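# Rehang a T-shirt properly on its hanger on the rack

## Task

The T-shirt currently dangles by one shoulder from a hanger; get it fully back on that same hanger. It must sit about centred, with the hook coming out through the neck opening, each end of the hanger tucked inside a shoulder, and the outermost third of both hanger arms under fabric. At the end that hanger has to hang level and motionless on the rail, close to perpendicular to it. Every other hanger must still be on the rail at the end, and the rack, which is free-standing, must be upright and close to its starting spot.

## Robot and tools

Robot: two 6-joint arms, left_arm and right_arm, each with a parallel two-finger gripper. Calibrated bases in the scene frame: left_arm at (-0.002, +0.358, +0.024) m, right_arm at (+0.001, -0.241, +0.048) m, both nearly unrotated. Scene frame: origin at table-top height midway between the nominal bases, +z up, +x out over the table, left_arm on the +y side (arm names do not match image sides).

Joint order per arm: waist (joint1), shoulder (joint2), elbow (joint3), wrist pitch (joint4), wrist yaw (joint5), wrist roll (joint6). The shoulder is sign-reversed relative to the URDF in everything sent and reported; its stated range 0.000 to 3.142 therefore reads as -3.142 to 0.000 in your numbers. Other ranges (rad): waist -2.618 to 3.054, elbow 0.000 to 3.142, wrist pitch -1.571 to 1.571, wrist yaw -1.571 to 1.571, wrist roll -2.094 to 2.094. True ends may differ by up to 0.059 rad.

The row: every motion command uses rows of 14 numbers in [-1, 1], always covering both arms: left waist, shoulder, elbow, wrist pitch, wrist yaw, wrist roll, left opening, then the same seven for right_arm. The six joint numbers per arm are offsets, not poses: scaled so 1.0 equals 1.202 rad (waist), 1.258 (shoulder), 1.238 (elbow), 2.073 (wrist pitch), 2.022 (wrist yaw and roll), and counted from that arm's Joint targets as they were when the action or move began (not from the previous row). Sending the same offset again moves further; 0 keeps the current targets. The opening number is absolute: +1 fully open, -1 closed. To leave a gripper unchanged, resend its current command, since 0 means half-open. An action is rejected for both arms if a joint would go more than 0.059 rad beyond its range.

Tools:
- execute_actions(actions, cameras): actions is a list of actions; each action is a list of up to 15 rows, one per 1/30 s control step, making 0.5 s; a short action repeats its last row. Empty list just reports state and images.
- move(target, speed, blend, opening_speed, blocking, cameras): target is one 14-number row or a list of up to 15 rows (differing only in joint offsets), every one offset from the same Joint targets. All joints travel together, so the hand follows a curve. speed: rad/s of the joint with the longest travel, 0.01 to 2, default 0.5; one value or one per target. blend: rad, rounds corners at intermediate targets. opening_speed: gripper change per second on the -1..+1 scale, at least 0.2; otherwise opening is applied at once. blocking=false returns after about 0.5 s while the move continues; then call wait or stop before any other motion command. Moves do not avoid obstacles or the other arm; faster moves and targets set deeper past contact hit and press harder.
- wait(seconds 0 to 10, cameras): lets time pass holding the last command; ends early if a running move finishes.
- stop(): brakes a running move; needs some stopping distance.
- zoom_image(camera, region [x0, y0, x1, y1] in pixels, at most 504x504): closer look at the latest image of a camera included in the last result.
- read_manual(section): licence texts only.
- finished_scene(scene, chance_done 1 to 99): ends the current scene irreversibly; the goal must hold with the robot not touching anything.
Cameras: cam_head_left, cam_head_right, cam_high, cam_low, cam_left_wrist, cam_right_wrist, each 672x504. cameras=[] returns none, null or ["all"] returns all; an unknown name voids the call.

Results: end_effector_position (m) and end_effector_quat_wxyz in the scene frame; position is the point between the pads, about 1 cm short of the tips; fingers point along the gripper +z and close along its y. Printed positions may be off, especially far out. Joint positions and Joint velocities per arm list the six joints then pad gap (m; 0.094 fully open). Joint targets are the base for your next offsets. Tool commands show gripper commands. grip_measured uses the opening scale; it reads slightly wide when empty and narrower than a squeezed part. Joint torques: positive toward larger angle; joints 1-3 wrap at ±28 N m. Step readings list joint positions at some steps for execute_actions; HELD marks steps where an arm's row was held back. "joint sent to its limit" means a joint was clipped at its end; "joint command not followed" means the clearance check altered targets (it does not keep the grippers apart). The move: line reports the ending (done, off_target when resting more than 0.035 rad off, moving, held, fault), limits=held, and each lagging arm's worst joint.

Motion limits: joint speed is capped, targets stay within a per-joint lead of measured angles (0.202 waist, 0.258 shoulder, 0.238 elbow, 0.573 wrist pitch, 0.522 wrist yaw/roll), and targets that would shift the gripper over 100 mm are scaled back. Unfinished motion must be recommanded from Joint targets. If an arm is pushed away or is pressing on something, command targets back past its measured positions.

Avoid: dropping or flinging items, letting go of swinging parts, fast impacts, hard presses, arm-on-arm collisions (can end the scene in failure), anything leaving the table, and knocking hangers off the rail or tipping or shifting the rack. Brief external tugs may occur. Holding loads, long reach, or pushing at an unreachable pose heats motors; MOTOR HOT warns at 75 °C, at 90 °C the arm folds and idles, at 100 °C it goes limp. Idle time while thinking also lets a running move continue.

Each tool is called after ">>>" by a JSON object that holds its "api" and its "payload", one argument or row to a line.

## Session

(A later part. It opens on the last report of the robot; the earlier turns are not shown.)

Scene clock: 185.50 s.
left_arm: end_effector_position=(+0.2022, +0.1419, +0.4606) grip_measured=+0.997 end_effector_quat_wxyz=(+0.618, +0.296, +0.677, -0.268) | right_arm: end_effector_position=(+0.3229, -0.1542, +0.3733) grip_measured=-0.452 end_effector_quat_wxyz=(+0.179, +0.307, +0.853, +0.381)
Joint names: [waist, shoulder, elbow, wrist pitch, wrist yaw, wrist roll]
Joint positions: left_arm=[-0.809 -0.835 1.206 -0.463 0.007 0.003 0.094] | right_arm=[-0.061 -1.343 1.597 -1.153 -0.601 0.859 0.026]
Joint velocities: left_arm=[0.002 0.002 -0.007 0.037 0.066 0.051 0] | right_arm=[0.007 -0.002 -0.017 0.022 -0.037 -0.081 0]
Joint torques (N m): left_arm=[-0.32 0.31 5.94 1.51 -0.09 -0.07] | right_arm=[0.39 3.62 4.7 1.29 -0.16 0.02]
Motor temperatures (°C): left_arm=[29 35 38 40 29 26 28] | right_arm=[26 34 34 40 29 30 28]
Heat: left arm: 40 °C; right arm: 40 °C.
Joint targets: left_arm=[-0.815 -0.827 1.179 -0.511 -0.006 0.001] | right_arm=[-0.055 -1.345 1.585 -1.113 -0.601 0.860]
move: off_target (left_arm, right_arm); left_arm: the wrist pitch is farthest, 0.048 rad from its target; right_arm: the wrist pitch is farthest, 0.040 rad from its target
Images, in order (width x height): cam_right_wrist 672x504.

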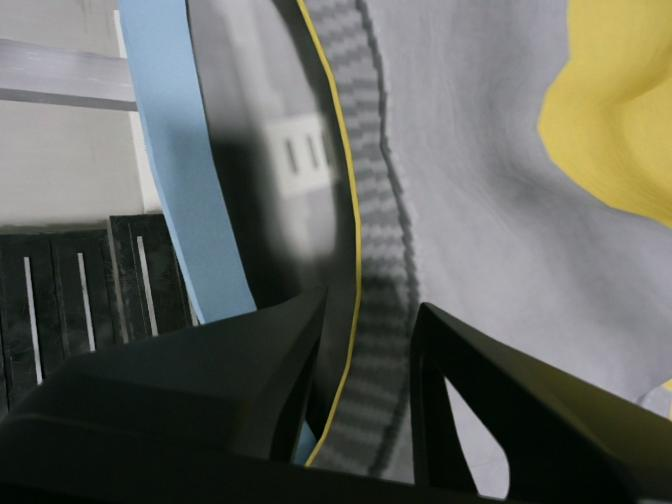

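>>> {"api": "move", "payload": {
  "target": [0,0,0,0,0,0,1,0.069,-0.059,-0.085,0.089,0,0,-0.45],
  "speed": 0.2,
  "cameras": ["cam_right_wrist"]
}}

>>> {"api": "move", "payload": {
  "target": [0,0,0,0,0,0,1,0,0,0,0,0,0,-1],
  "opening_speed": 0.6,
  "cameras": ["cam_right_wrist","cam_left_wrist"]
}}

Scene clock: 187.23 s.
left_arm: end_effector_position=(+0.2022, +0.1419, +0.4606) grip_measured=+0.997 end_effector_quat_wxyz=(+0.618, +0.296, +0.677, -0.268) | right_arm: end_effector_position=(+0.3521, -0.1261, +0.3369) grip_measured=-0.452 end_effector_quat_wxyz=(+0.166, +0.270, +0.865, +0.389)
Joint names: [waist, shoulder, elbow, wrist pitch, wrist yaw, wrist roll]
Joint positions: left_arm=[-0.809 -0.835 1.206 -0.463 0.007 0.003 0.094] | right_arm=[0.023 -1.415 1.492 -0.969 -0.601 0.859 0.026]
Joint velocities: left_arm=[0.012 -0.012 0.007 0.037 -0.007 0.051 0] | right_arm=[0.002 -0.012 -0.007 0.007 0.022 -0.007 0]
Joint torques (N m): left_arm=[-0.62 0.43 5.65 1.47 -0.08 -0.03] | right_arm=[0.32 4.66 5.03 1.28 -0.16 0.02]
Motor temperatures (°C): left_arm=[29 35 38 40 29 26 28] | right_arm=[26 34 34 40 29 30 28]
Heat: left arm: 40 °C; right arm: 40 °C.
Joint targets: left_arm=[-0.815 -0.827 1.179 -0.511 -0.006 0.001] | right_arm=[0.028 -1.419 1.479 -0.928 -0.601 0.860]
move: off_target (left_arm, right_arm); left_arm: the wrist pitch is farthest, 0.048 rad from its target; right_arm: the wrist pitch is farthest, 0.040 rad from its target
Images, in order (width x height): cam_right_wrist 672x504.

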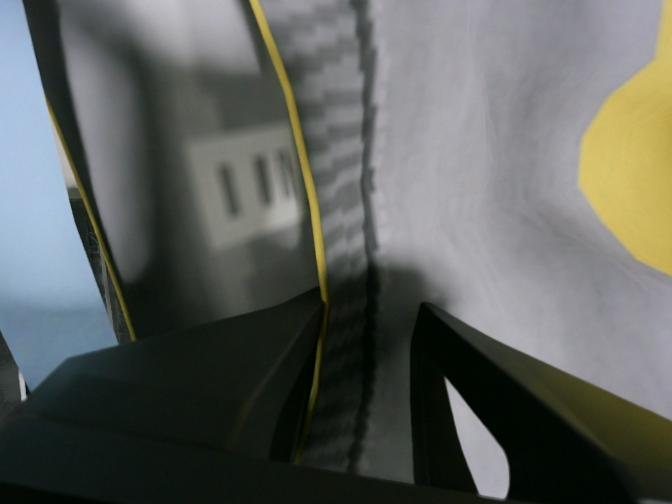

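Scene clock: 188.37 s.
left_arm: end_effector_position=(+0.2022, +0.1419, +0.4606) grip_measured=+0.997 end_effector_quat_wxyz=(+0.618, +0.296, +0.677, -0.268) | right_arm: end_effector_position=(+0.3524, -0.1261, +0.3371) grip_measured=-0.983 end_effector_quat_wxyz=(+0.167, +0.270, +0.865, +0.389)
Joint names: [waist, shoulder, elbow, wrist pitch, wrist yaw, wrist roll]
Joint positions: left_arm=[-0.809 -0.835 1.206 -0.463 0.007 0.003 0.094] | right_arm=[0.023 -1.415 1.492 -0.967 -0.601 0.859 0.001]
Joint velocities: left_arm=[0.002 0.017 -0.022 0.007 -0.022 -0.037 0] | right_arm=[-0.002 0.017 -0.012 -0.007 -0.022 -0.066 -0.001]
Joint torques (N m): left_arm=[-0.51 0.38 5.81 1.43 -0.1 -0.1] | right_arm=[0.32 4.63 5.04 1.26 -0.16 0.02]
Motor temperatures (°C): left_arm=[29 35 38 40 29 26 28] | right_arm=[26 34 34 40 29 30 28]
Heat: left arm: 40 °C; right arm: 40 °C.
Joint targets: left_arm=[-0.815 -0.827 1.179 -0.511 -0.006 0.001] | right_arm=[0.028 -1.419 1.479 -0.928 -0.601 0.860]
move: off_target (left_arm, right_arm); left_arm: the wrist pitch is farthest, 0.048 rad from its target; right_arm: the wrist pitch is farthest, 0.039 rad from its target
Images, in order (width x height): cam_left_wrist 672x504, cam_right_wrist 672x504.

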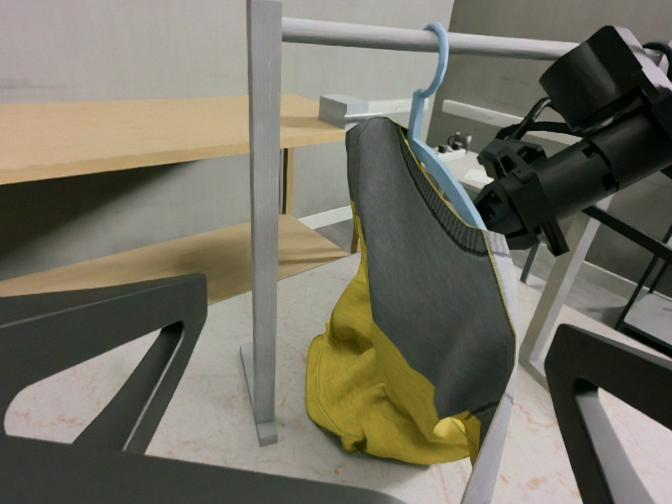

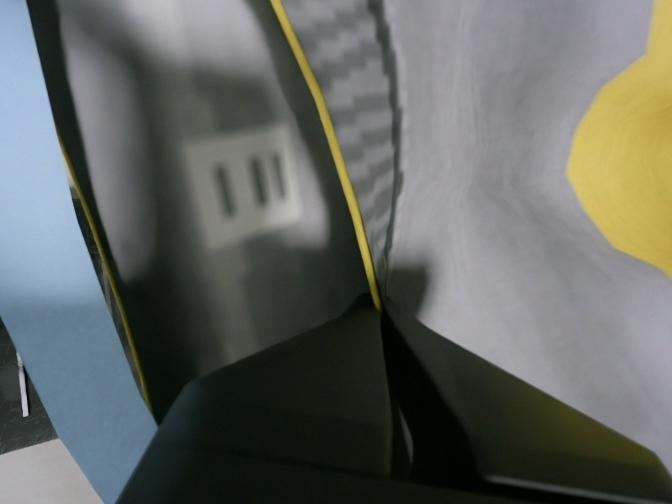

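>>> {"api": "move", "payload": {
  "target": [
    [0,0,0,0,0,0,1,-0.097,0.184,0.023,-0.055,0,-0.277,-1],
    [0,0,0,0,0,0,1,-0.141,0.278,-0.103,0.152,-0.064,-0.722,-1],
    [0,0,0,0,0,0,1,-0.151,0.062,0.057,0.207,-0.064,-0.722,-1]
  ],
  "speed": [0.3,0.3,0.15]
}}

Scene clock: 195.83 s.
left_arm: end_effector_position=(+0.2022, +0.1419, +0.4606) grip_measured=+0.997 end_effector_quat_wxyz=(+0.618, +0.296, +0.677, -0.268) | right_arm: end_effector_position=(+0.3942, -0.1761, +0.4441) grip_measured=-0.983 end_effector_quat_wxyz=(+0.590, -0.366, +0.715, +0.083)
Joint names: [waist, shoulder, elbow, wrist pitch, wrist yaw, wrist roll]
Joint positions: left_arm=[-0.809 -0.835 1.206 -0.463 0.007 0.003 0.094] | right_arm=[-0.148 -1.338 1.503 -0.558 -0.708 -0.597 0.001]
Joint velocities: left_arm=[-0.002 0.002 0.002 -0.095 0.066 0.066 0] | right_arm=[-0.017 -0.012 0.007 0.007 0.037 -0.007 -0.001]
Joint torques (N m): left_arm=[-0.51 0.47 5.76 1.47 -0.09 -0.11] | right_arm=[-0.46 4.14 9.5 1.72 -0.29 -0.11]
Motor temperatures (°C): left_arm=[29 35 38 40 29 26 28] | right_arm=[26 34 34 41 29 30 29]
Heat: left arm: 40 °C; right arm: 41 °C.
Joint targets: left_arm=[-0.815 -0.827 1.179 -0.511 -0.006 0.001] | right_arm=[-0.154 -1.341 1.550 -0.499 -0.730 -0.600]
move: off_target (left_arm, right_arm); left_arm: the wrist pitch is farthest, 0.048 rad from its target; right_arm: the wrist pitch is farthest, 0.059 rad from its target

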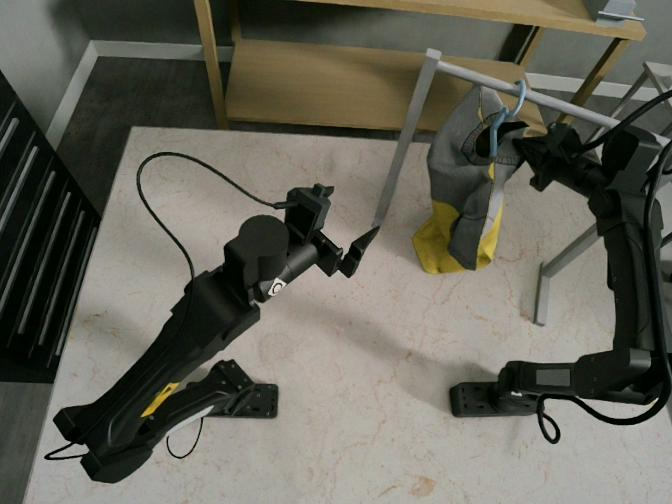

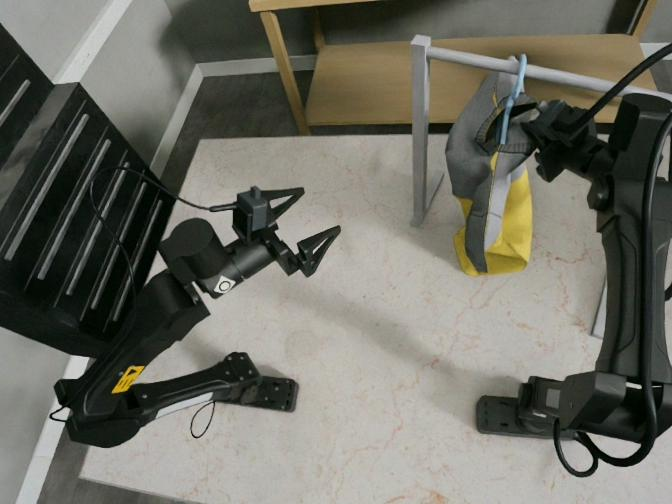

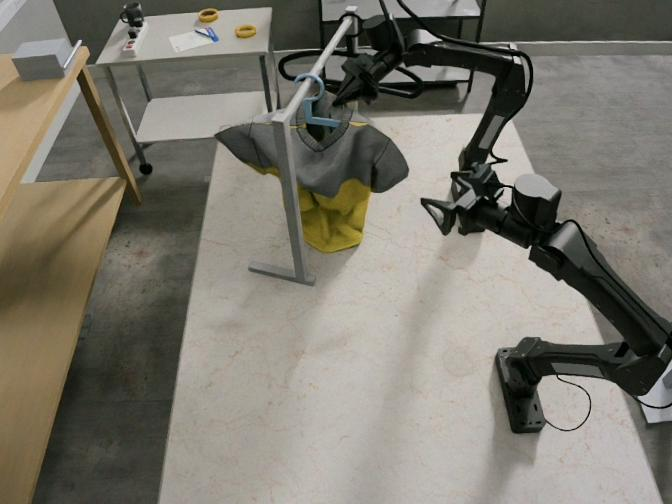

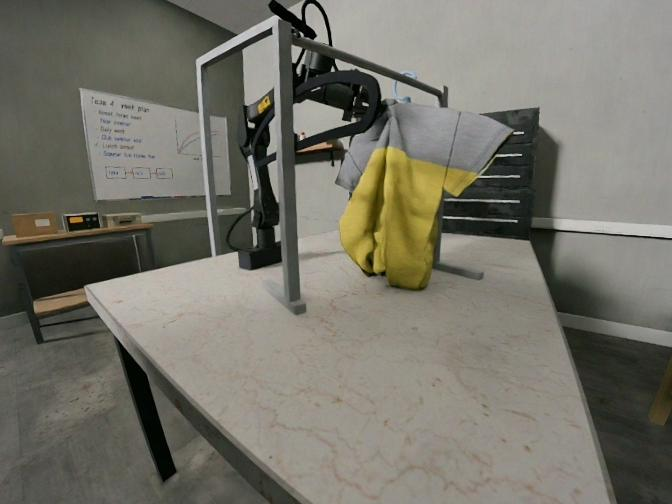

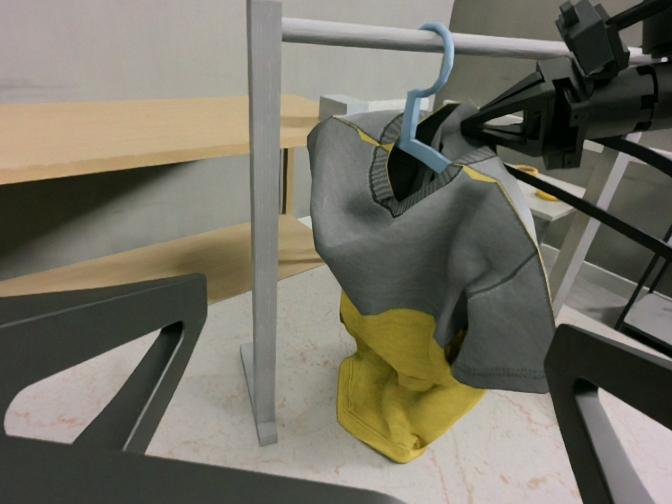

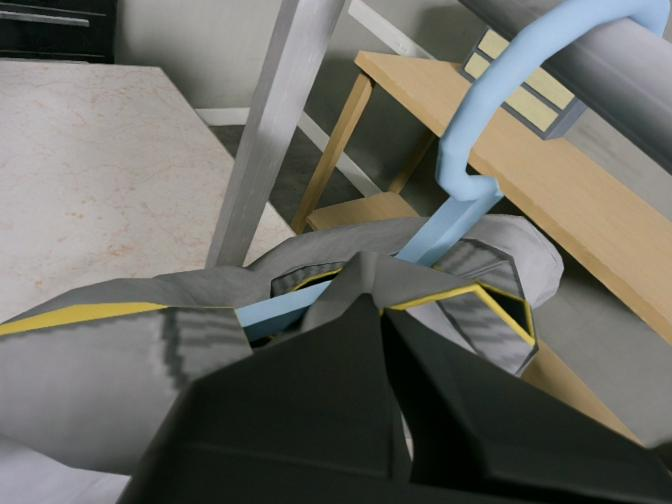

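>>> {"api": "execute_actions", "payload": {
  "actions": []
}}

Scene clock: 196.73 s.
left_arm: end_effector_position=(+0.2022, +0.1419, +0.4606) grip_measured=+0.997 end_effector_quat_wxyz=(+0.618, +0.296, +0.677, -0.268) | right_arm: end_effector_position=(+0.3943, -0.1761, +0.4444) grip_measured=-0.983 end_effector_quat_wxyz=(+0.590, -0.366, +0.715, +0.082)
Joint names: [waist, shoulder, elbow, wrist pitch, wrist yaw, wrist roll]
Joint positions: left_arm=[-0.809 -0.835 1.206 -0.463 0.007 0.003 0.094] | right_arm=[-0.148 -1.338 1.503 -0.556 -0.708 -0.597 0.001]
Joint velocities: left_arm=[-0.002 0.012 -0.007 -0.066 0.037 0.037 0] | right_arm=[-0.007 0.017 -0.017 0.007 0.081 0.051 -0.001]
Joint torques (N m): left_arm=[-0.4 0.27 5.59 1.49 -0.11 -0.01] | right_arm=[-0.46 4.14 9.5 1.72 -0.3 -0.11]
Motor temperatures (°C): left_arm=[29 35 38 40 29 26 28] | right_arm=[26 34 34 41 29 30 29]
Heat: left arm: 40 °C; right arm: 41 °C.
Joint targets: left_arm=[-0.815 -0.827 1.179 -0.511 -0.006 0.001] | right_arm=[-0.154 -1.341 1.550 -0.499 -0.730 -0.600]
Tool commands: left_gripper/opening=+1.0 right_gripper/opening=-1.0

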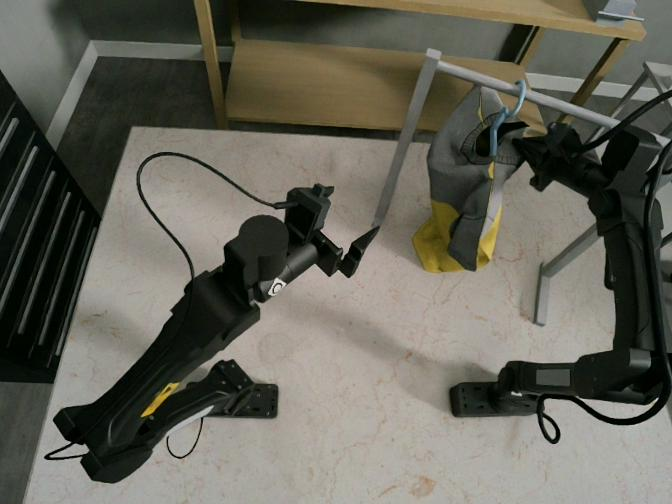

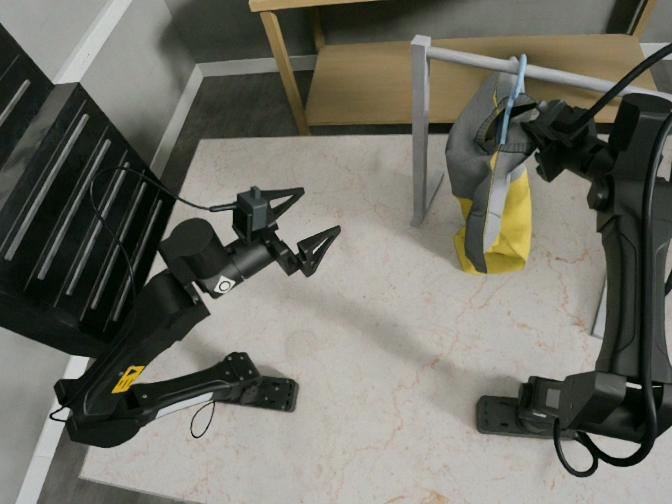

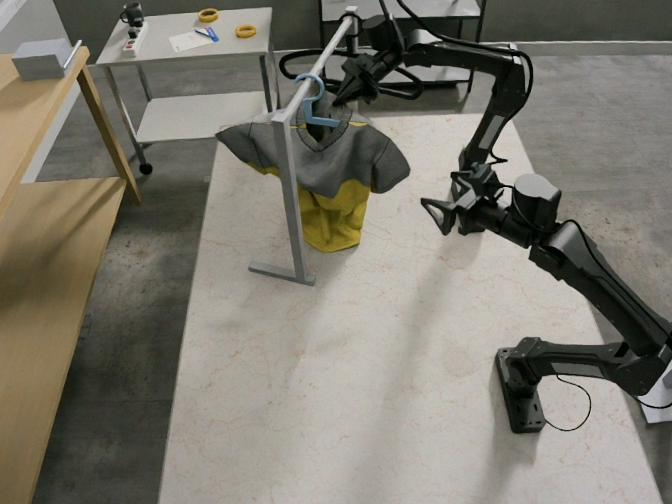

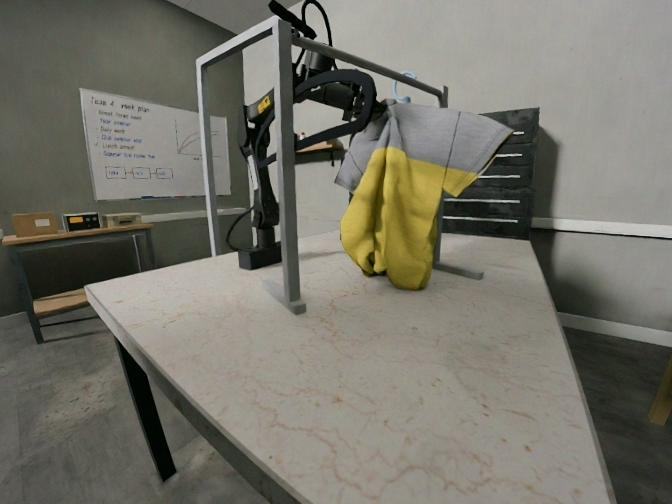

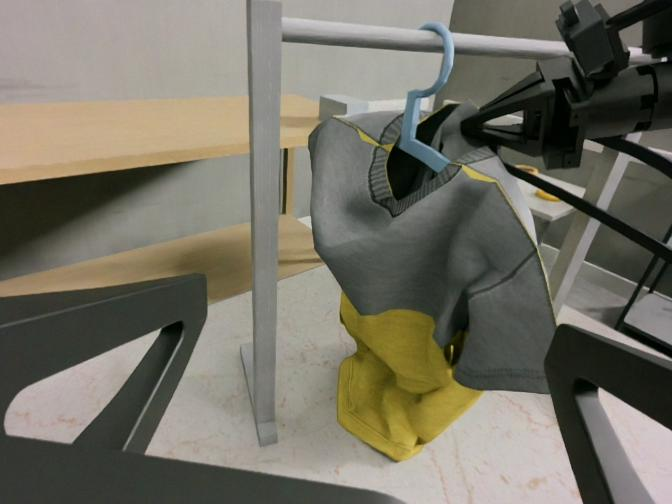

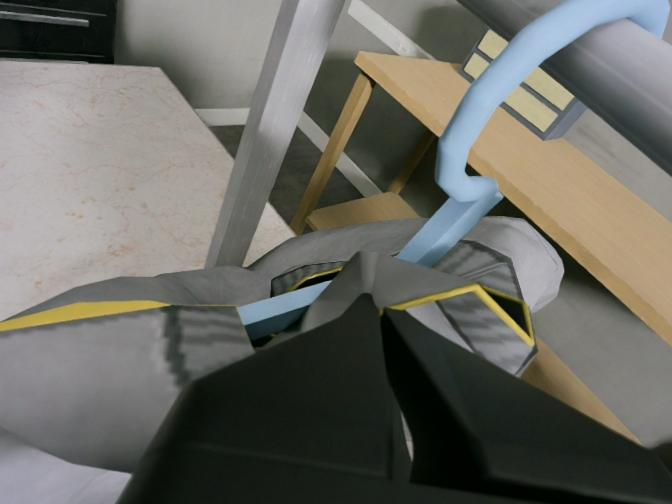

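>>> {"api": "move", "payload": {
  "target": [
    [-0.216,-0.501,0.54,-0.094,-0.212,0,0.1,0,0,0,0,0,0,-1],
    [-0.433,-1.025,1.125,-0.195,-0.422,0,0.1,0,0,0,0,0,0,-1]
  ],
  "speed": 0.45,
  "blend": 0.1,
  "opening_speed": 1
}}

every number of target 2 of 2 must lie in its column's range; nothing of the call was run
Scene clock: 198.63 s.
left_arm: end_effector_position=(+0.2022, +0.1419, +0.4606) grip_measured=+0.997 end_effector_quat_wxyz=(+0.618, +0.296, +0.677, -0.268) | right_arm: end_effector_position=(+0.3943, -0.1761, +0.4444) grip_measured=-0.983 end_effector_quat_wxyz=(+0.590, -0.366, +0.715, +0.082)
Joint names: [waist, shoulder, elbow, wrist pitch, wrist yaw, wrist roll]
Joint positions: left_arm=[-0.809 -0.835 1.206 -0.463 0.007 0.003 0.094] | right_arm=[-0.148 -1.338 1.503 -0.556 -0.708 -0.597 0.001]
Joint velocities: left_arm=[-0.012 -0.002 -0.012 0.022 0.007 0.007 0.001] | right_arm=[0.012 0.007 -0.002 -0.007 0.022 -0.066 0]
Joint torques (N m): left_arm=[-0.51 0.34 5.93 1.47 -0.09 -0.05] | right_arm=[-0.47 4.14 9.48 1.72 -0.29 -0.1]
Motor temperatures (°C): left_arm=[29 35 38 40 29 26 28] | right_arm=[26 34 34 41 29 30 29]
Heat: left arm: 40 °C; right arm: 41 °C.
Joint targets: left_arm=[-0.815 -0.827 1.179 -0.511 -0.006 0.001] | right_arm=[-0.154 -1.341 1.550 -0.499 -0.730 -0.600]
Tool commands: left_gripper/opening=+1.0 right_gripper/opening=-1.0

>>> {"api": "move", "payload": {
  "target": [-0.216,-0.501,0.54,-0.094,-0.212,0,0.1,0,0,0,0,0,0,-1],
  "speed": 0.45,
  "opening_speed": 1,
  "cameras": []
}}

>>> {"api": "move", "payload": {
  "target": [-0.217,-0.524,0.585,-0.101,-0.21,0,0.1,0,0,0,0,0,0,-1],
  "speed": 0.4
}}

Scene clock: 201.07 s.
left_arm: end_effector_position=(+0.2617, +0.0257, +0.4847) grip_measured=+0.103 end_effector_quat_wxyz=(+0.590, +0.298, +0.734, -0.155) | right_arm: end_effector_position=(+0.3943, -0.1761, +0.4444) grip_measured=-0.983 end_effector_quat_wxyz=(+0.590, -0.366, +0.715, +0.082)
Joint names: [waist, shoulder, elbow, wrist pitch, wrist yaw, wrist roll]
Joint positions: left_arm=[-1.07 -1.447 1.819 -0.656 -0.417 0.011 0.052] | right_arm=[-0.148 -1.338 1.503 -0.556 -0.708 -0.597 0.001]
Joint velocities: left_arm=[0.007 0.007 -0.002 -0.11 0.022 0.037 0] | right_arm=[0.002 0.002 -0.002 -0.022 -0.037 0.022 0.001]
Joint torques (N m): left_arm=[-0.31 4.19 10.89 1.39 -0.24 -0.1] | right_arm=[-0.49 4.14 9.52 1.72 -0.29 -0.11]
Motor temperatures (°C): left_arm=[29 35 38 40 29 26 28] | right_arm=[26 34 34 41 29 30 29]
Heat: left arm: 40 °C; right arm: 41 °C.
Joint targets: left_arm=[-1.074 -1.458 1.847 -0.706 -0.435 0.001] | right_arm=[-0.154 -1.341 1.550 -0.499 -0.730 -0.600]
move: off_target (left_arm, right_arm); left_arm: the wrist pitch is farthest, 0.050 rad from its target; right_arm: the wrist pitch is farthest, 0.057 rad from its target
No camera images: "cameras" was empty.

Scene clock: 203.60 s.
left_arm: end_effector_position=(+0.2477, -0.1157, +0.4574) grip_measured=+0.103 end_effector_quat_wxyz=(+0.603, +0.304, +0.736, -0.039) | right_arm: end_effector_position=(+0.3943, -0.1761, +0.4444) grip_measured=-0.983 end_effector_quat_wxyz=(+0.590, -0.366, +0.715, +0.082)
Joint names: [waist, shoulder, elbow, wrist pitch, wrist yaw, wrist roll]
Joint positions: left_arm=[-1.334 -2.091 2.545 -0.869 -0.838 0.011 0.052] | right_arm=[-0.148 -1.338 1.503 -0.556 -0.708 -0.597 0.001]
Joint velocities: left_arm=[-0.007 -0.002 0.012 0.051 0.037 0.037 0.001] | right_arm=[0.032 0.022 0.002 0.022 -0.022 -0.095 -0.001]
Joint torques (N m): left_arm=[-0.1 8.51 9.96 1.24 -0.36 -0.07] | right_arm=[-0.5 4.18 9.51 1.72 -0.29 -0.1]
Motor temperatures (°C): left_arm=[29 35 38 40 29 26 27] | right_arm=[26 34 34 42 29 30 29]
Heat: left arm: 40 °C; right arm: 42 °C.
Joint targets: left_arm=[-1.335 -2.116 2.571 -0.916 -0.859 0.001] | right_arm=[-0.154 -1.341 1.550 -0.499 -0.730 -0.600]
move: off_target (left_arm, right_arm); left_arm: the wrist pitch is farthest, 0.046 rad from its target; right_arm: the wrist pitch is farthest, 0.057 rad from its target

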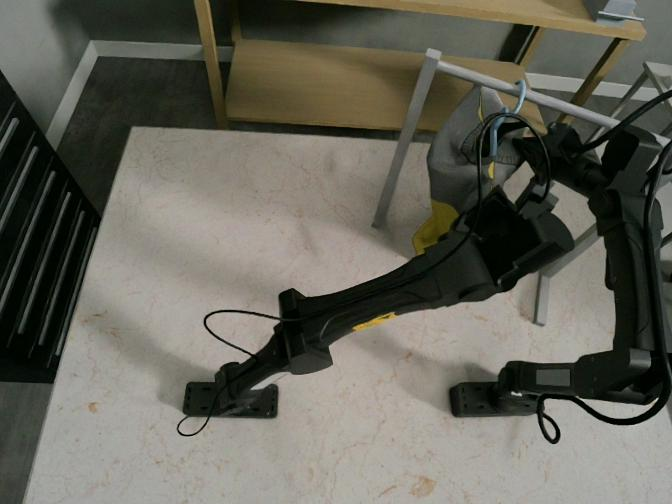

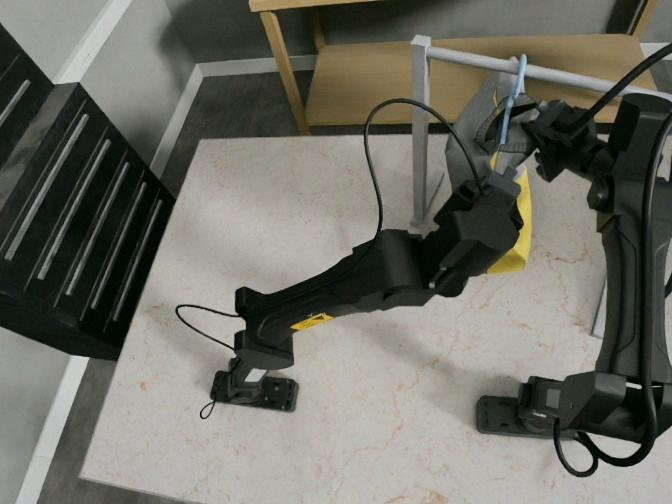

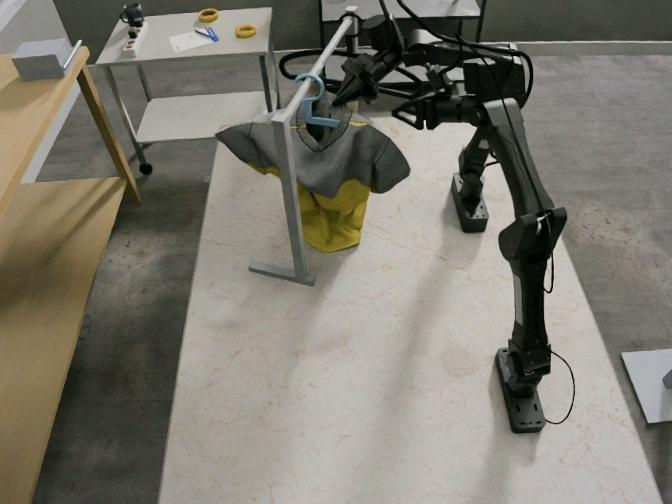

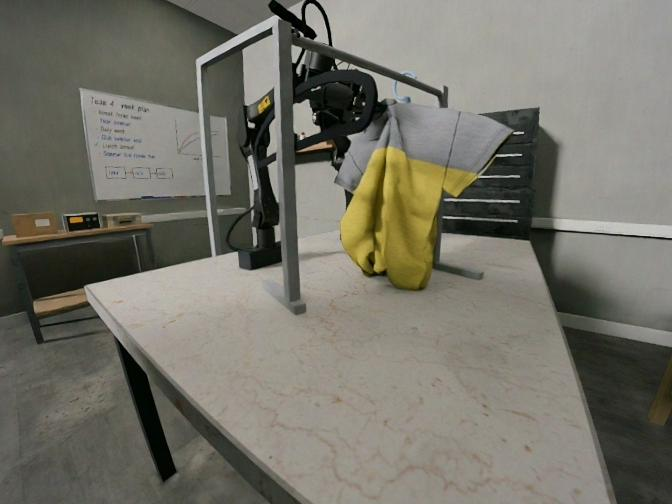

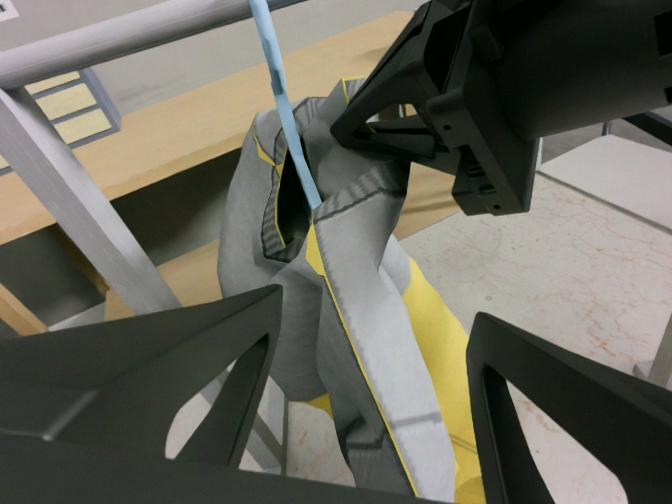

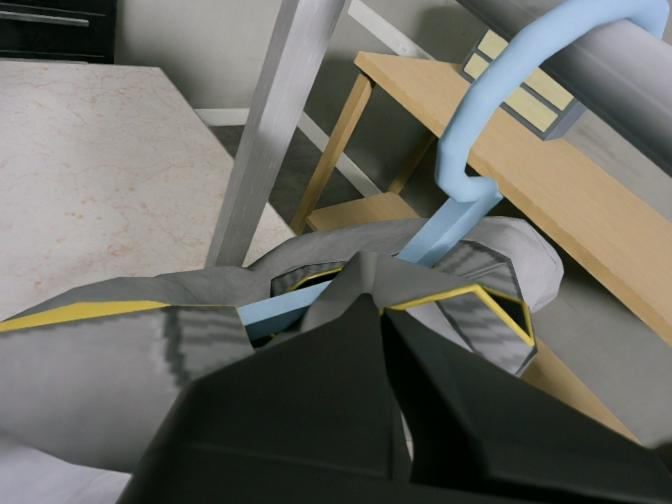

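>>> {"api": "move", "payload": {
  "target": [0.05,-0.055,-0.039,0.057,0,0,0.1,0,0,0,0,0,0,-1],
  "speed": 0.15,
  "cameras": ["cam_left_wrist"]
}}

Scene clock: 205.20 s.
left_arm: end_effector_position=(+0.2797, -0.1228, +0.4320) grip_measured=+0.103 end_effector_quat_wxyz=(+0.599, +0.290, +0.747, -0.015) | right_arm: end_effector_position=(+0.3943, -0.1761, +0.4444) grip_measured=-0.983 end_effector_quat_wxyz=(+0.590, -0.366, +0.715, +0.082)
Joint names: [waist, shoulder, elbow, wrist pitch, wrist yaw, wrist roll]
Joint positions: left_arm=[-1.28 -2.155 2.545 -0.828 -0.839 0.011 0.052] | right_arm=[-0.148 -1.338 1.503 -0.556 -0.708 -0.597 0.001]
Joint velocities: left_arm=[0.002 0.022 -0.012 -0.037 -0.037 0.007 -0.001] | right_arm=[0.012 0.027 0.002 0.007 -0.022 0.037 -0.001]
Joint torques (N m): left_arm=[0.35 8.7 5.7 1.97 -0.4 -0.05] | right_arm=[-0.47 4.15 9.5 1.71 -0.3 -0.11]
Motor temperatures (°C): left_arm=[29 35 38 40 29 26 27] | right_arm=[26 34 34 42 29 30 29]
Heat: left arm: 40 °C; right arm: 42 °C.
Joint targets: left_arm=[-1.275 -2.186 2.523 -0.798 -0.859 0.001] | right_arm=[-0.154 -1.341 1.550 -0.499 -0.730 -0.600]
move: off_target (right_arm); right_arm: the wrist pitch is farthest, 0.057 rad from its target
Images, in order (width x height): cam_left_wrist 672x504.

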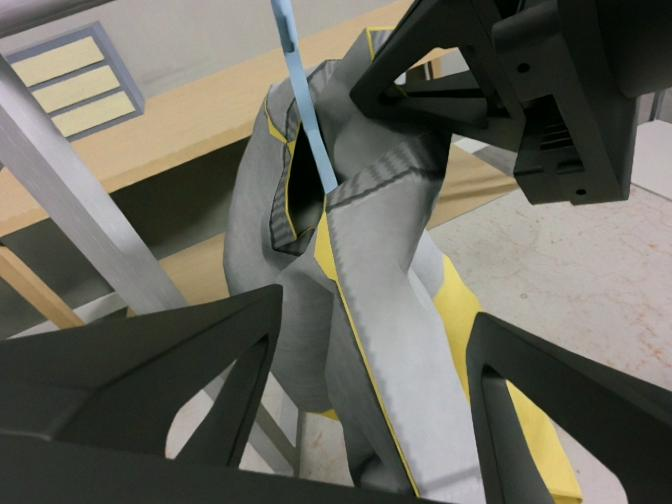

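>>> {"api": "move", "payload": {
  "target": [0.02,-0.06,-0.025,0.0,0,0,0.1,0,0,0,0,0,0,-1],
  "speed": 0.15
}}

Scene clock: 206.17 s.
left_arm: end_effector_position=(+0.2983, -0.1375, +0.3778) grip_measured=+0.103 end_effector_quat_wxyz=(+0.571, +0.311, +0.759, +0.027) | right_arm: end_effector_position=(+0.3943, -0.1761, +0.4444) grip_measured=-0.983 end_effector_quat_wxyz=(+0.590, -0.366, +0.715, +0.082)
Joint names: [waist, shoulder, elbow, wrist pitch, wrist yaw, wrist roll]
Joint positions: left_arm=[-1.256 -2.234 2.511 -0.822 -0.841 0.011 0.052] | right_arm=[-0.148 -1.338 1.503 -0.556 -0.708 -0.597 0.001]
Joint velocities: left_arm=[-0.012 0.002 -0.027 -0.007 -0.037 -0.022 -0.001] | right_arm=[0.002 -0.012 -0.012 -0.022 -0.007 0.007 0]
Joint torques (N m): left_arm=[0.5 9.96 6.45 1.81 -0.43 -0.06] | right_arm=[-0.47 4.12 9.5 1.71 -0.3 -0.1]
Motor temperatures (°C): left_arm=[29 36 38 40 29 26 27] | right_arm=[26 34 34 42 29 30 29]
Heat: left arm: 40 °C; right arm: 42 °C.
Joint targets: left_arm=[-1.251 -2.261 2.492 -0.798 -0.859 0.001] | right_arm=[-0.154 -1.341 1.550 -0.499 -0.730 -0.600]
move: off_target (right_arm); right_arm: the wrist pitch is farthest, 0.057 rad from its target

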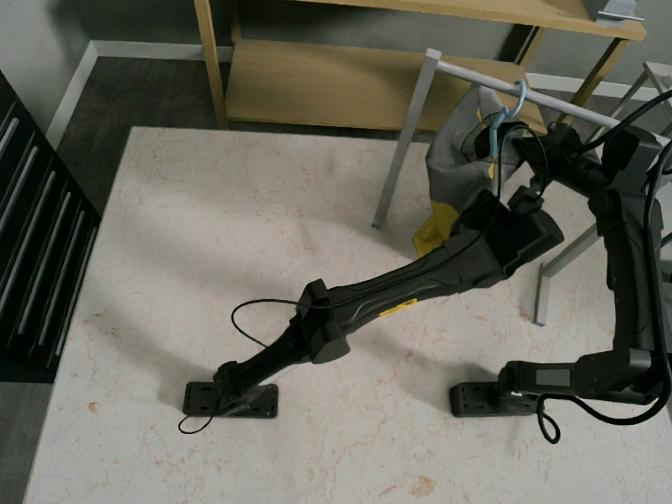

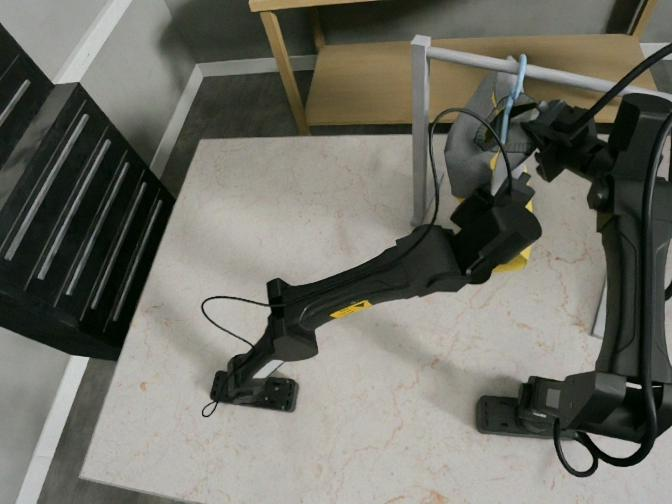

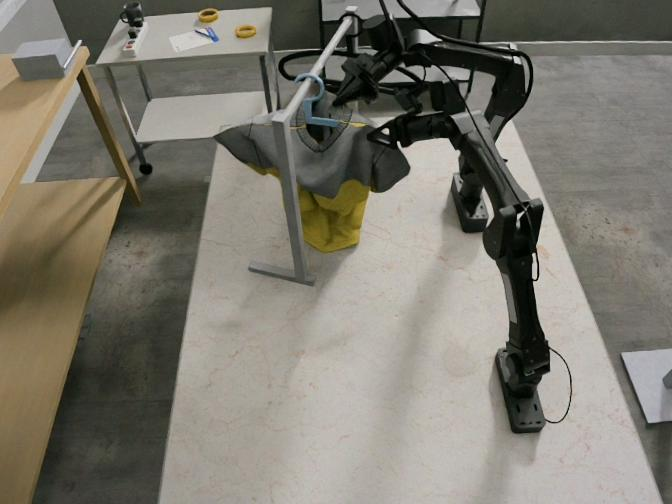

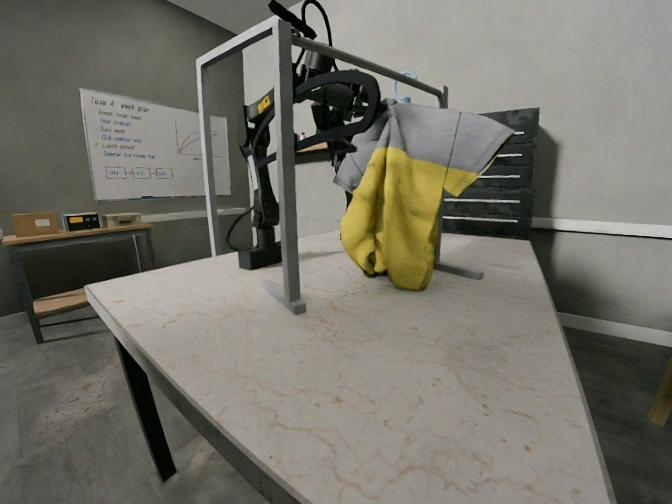

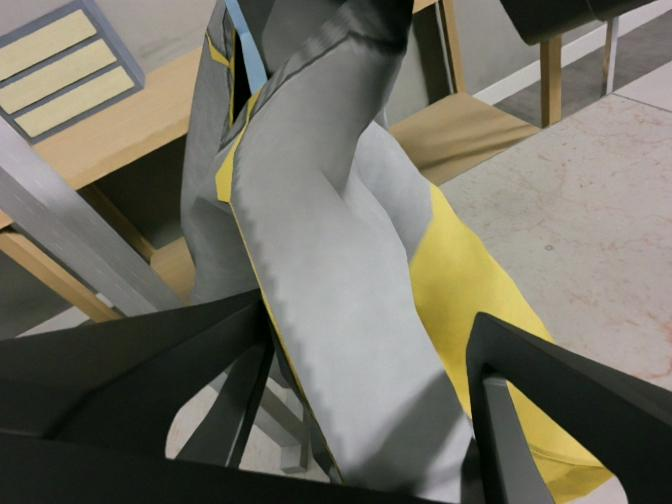

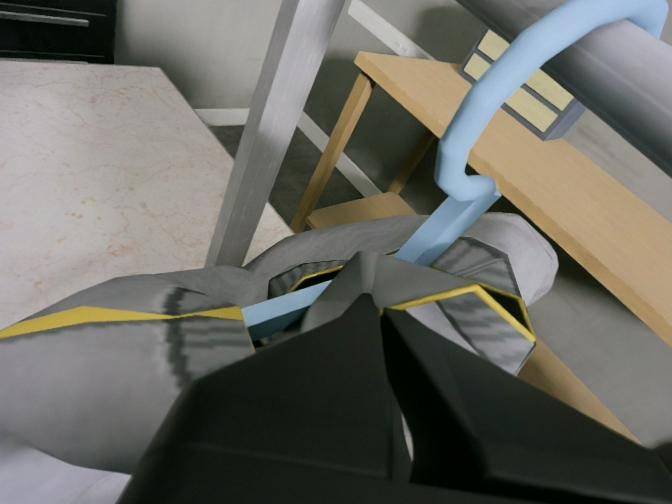

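>>> {"api": "move", "payload": {
  "target": [0,0,0,0,0,0,-1,0,0,0,0,0,0,-1],
  "opening_speed": 0.6
}}

Scene clock: 208.33 s.
left_arm: end_effector_position=(+0.3091, -0.1262, +0.3853) grip_measured=-0.820 end_effector_quat_wxyz=(+0.586, +0.268, +0.764, +0.038) | right_arm: end_effector_position=(+0.3953, -0.1783, +0.4459) grip_measured=-0.983 end_effector_quat_wxyz=(+0.593, -0.365, +0.714, +0.079)
Joint names: [waist, shoulder, elbow, wrist pitch, wrist yaw, wrist roll]
Joint positions: left_arm=[-1.244 -2.234 2.511 -0.803 -0.905 -0.026 0.008] | right_arm=[-0.153 -1.338 1.503 -0.548 -0.708 -0.597 0.001]
Joint velocities: left_arm=[0.002 -0.012 -0.002 -0.022 -0.007 0.022 -0.001] | right_arm=[0.022 -0.007 0.002 -0.051 0.037 -0.051 0]
Joint torques (N m): left_arm=[-0.57 10.03 6.53 1.61 0.19 0.29] | right_arm=[-0.08 4.11 9.5 1.63 -0.3 -0.09]
Motor temperatures (°C): left_arm=[29 36 38 41 29 26 28] | right_arm=[26 34 34 42 29 30 29]
Heat: left arm: 41 °C; right arm: 42 °C.
Joint targets: left_arm=[-1.251 -2.261 2.492 -0.798 -0.859 0.001] | right_arm=[-0.154 -1.341 1.550 -0.499 -0.730 -0.600]
move: off_target (left_arm, right_arm); left_arm: the wrist yaw is farthest, 0.046 rad from its target; right_arm: the wrist pitch is farthest, 0.049 rad from its target

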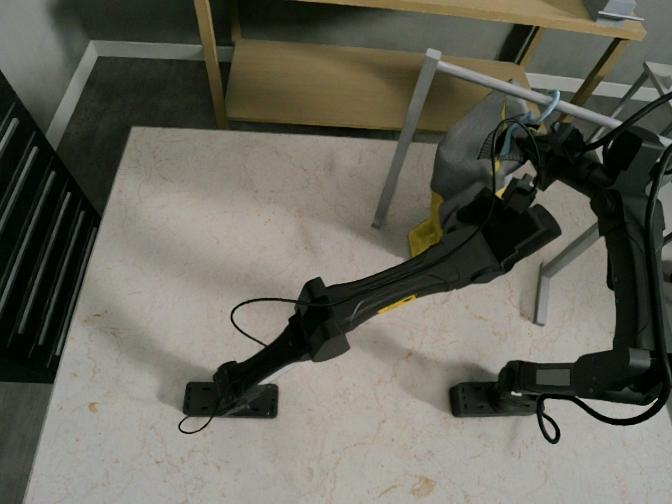

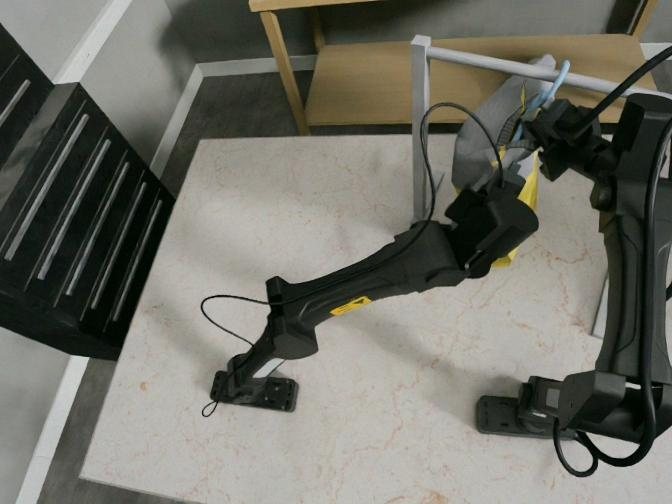

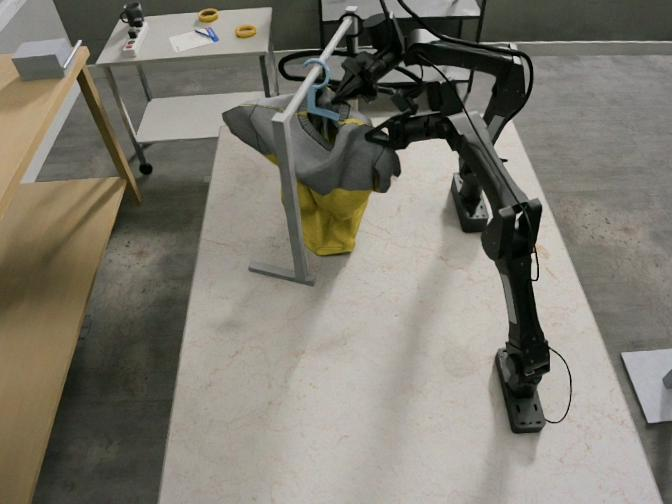

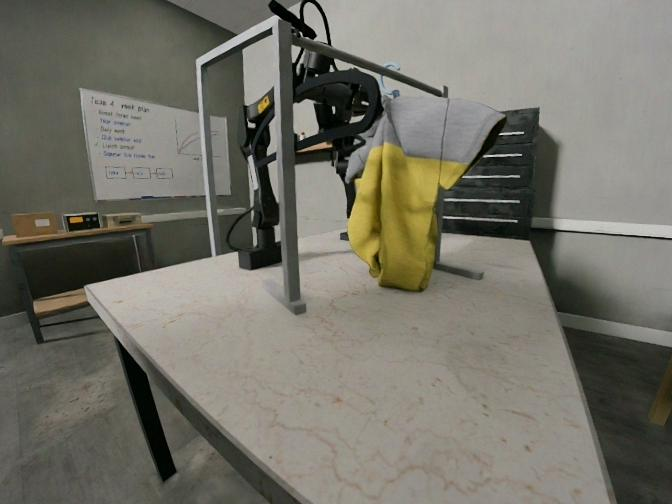

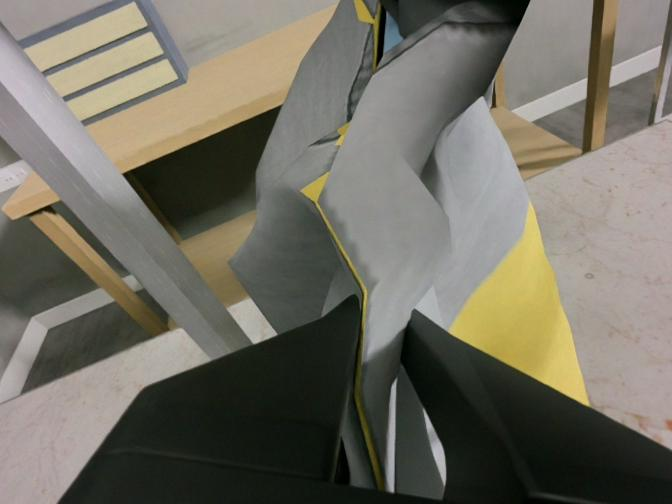

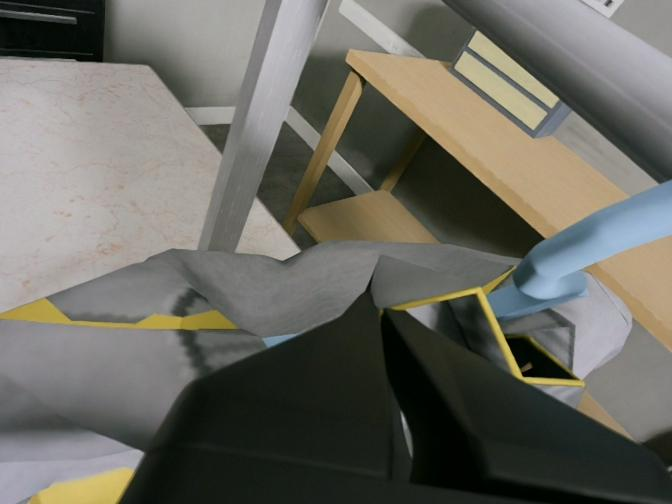

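>>> {"api": "zoom_image", "payload": {
  "camera": "cam_right_wrist",
  "region": [150, 150, 654, 420]
}}

>>> {"api": "zoom_image", "payload": {
  "camera": "cam_high",
  "region": [210, 40, 430, 260]
}}

>>> {"api": "zoom_image", "payload": {
  "camera": "cam_head_right",
  "region": [420, 30, 600, 200]
}}

Scaled by 1.000.

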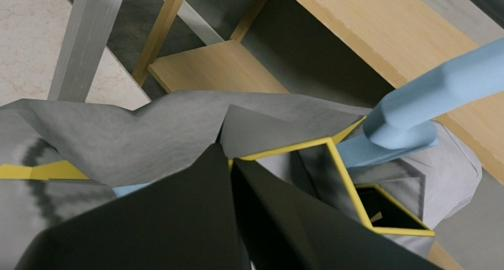

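Scaled by 2.291 from the camera's 672x504 image, which has a finer 960x720 frame.

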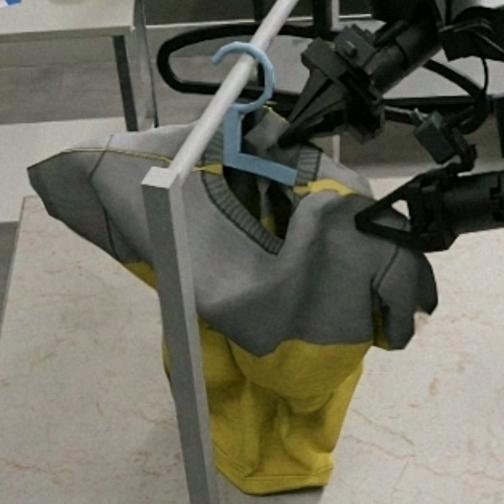

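Scaled by 2.800 from the camera's 672x504 image, which has a finer 960x720 frame.

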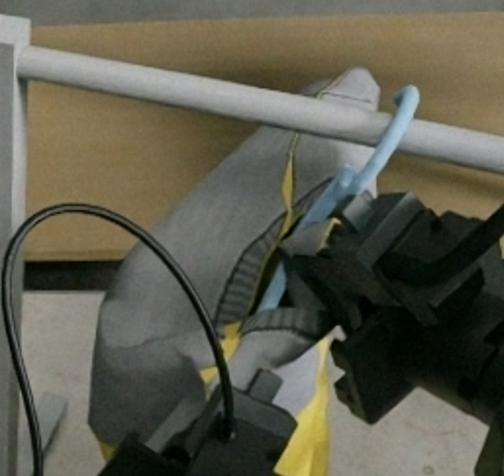

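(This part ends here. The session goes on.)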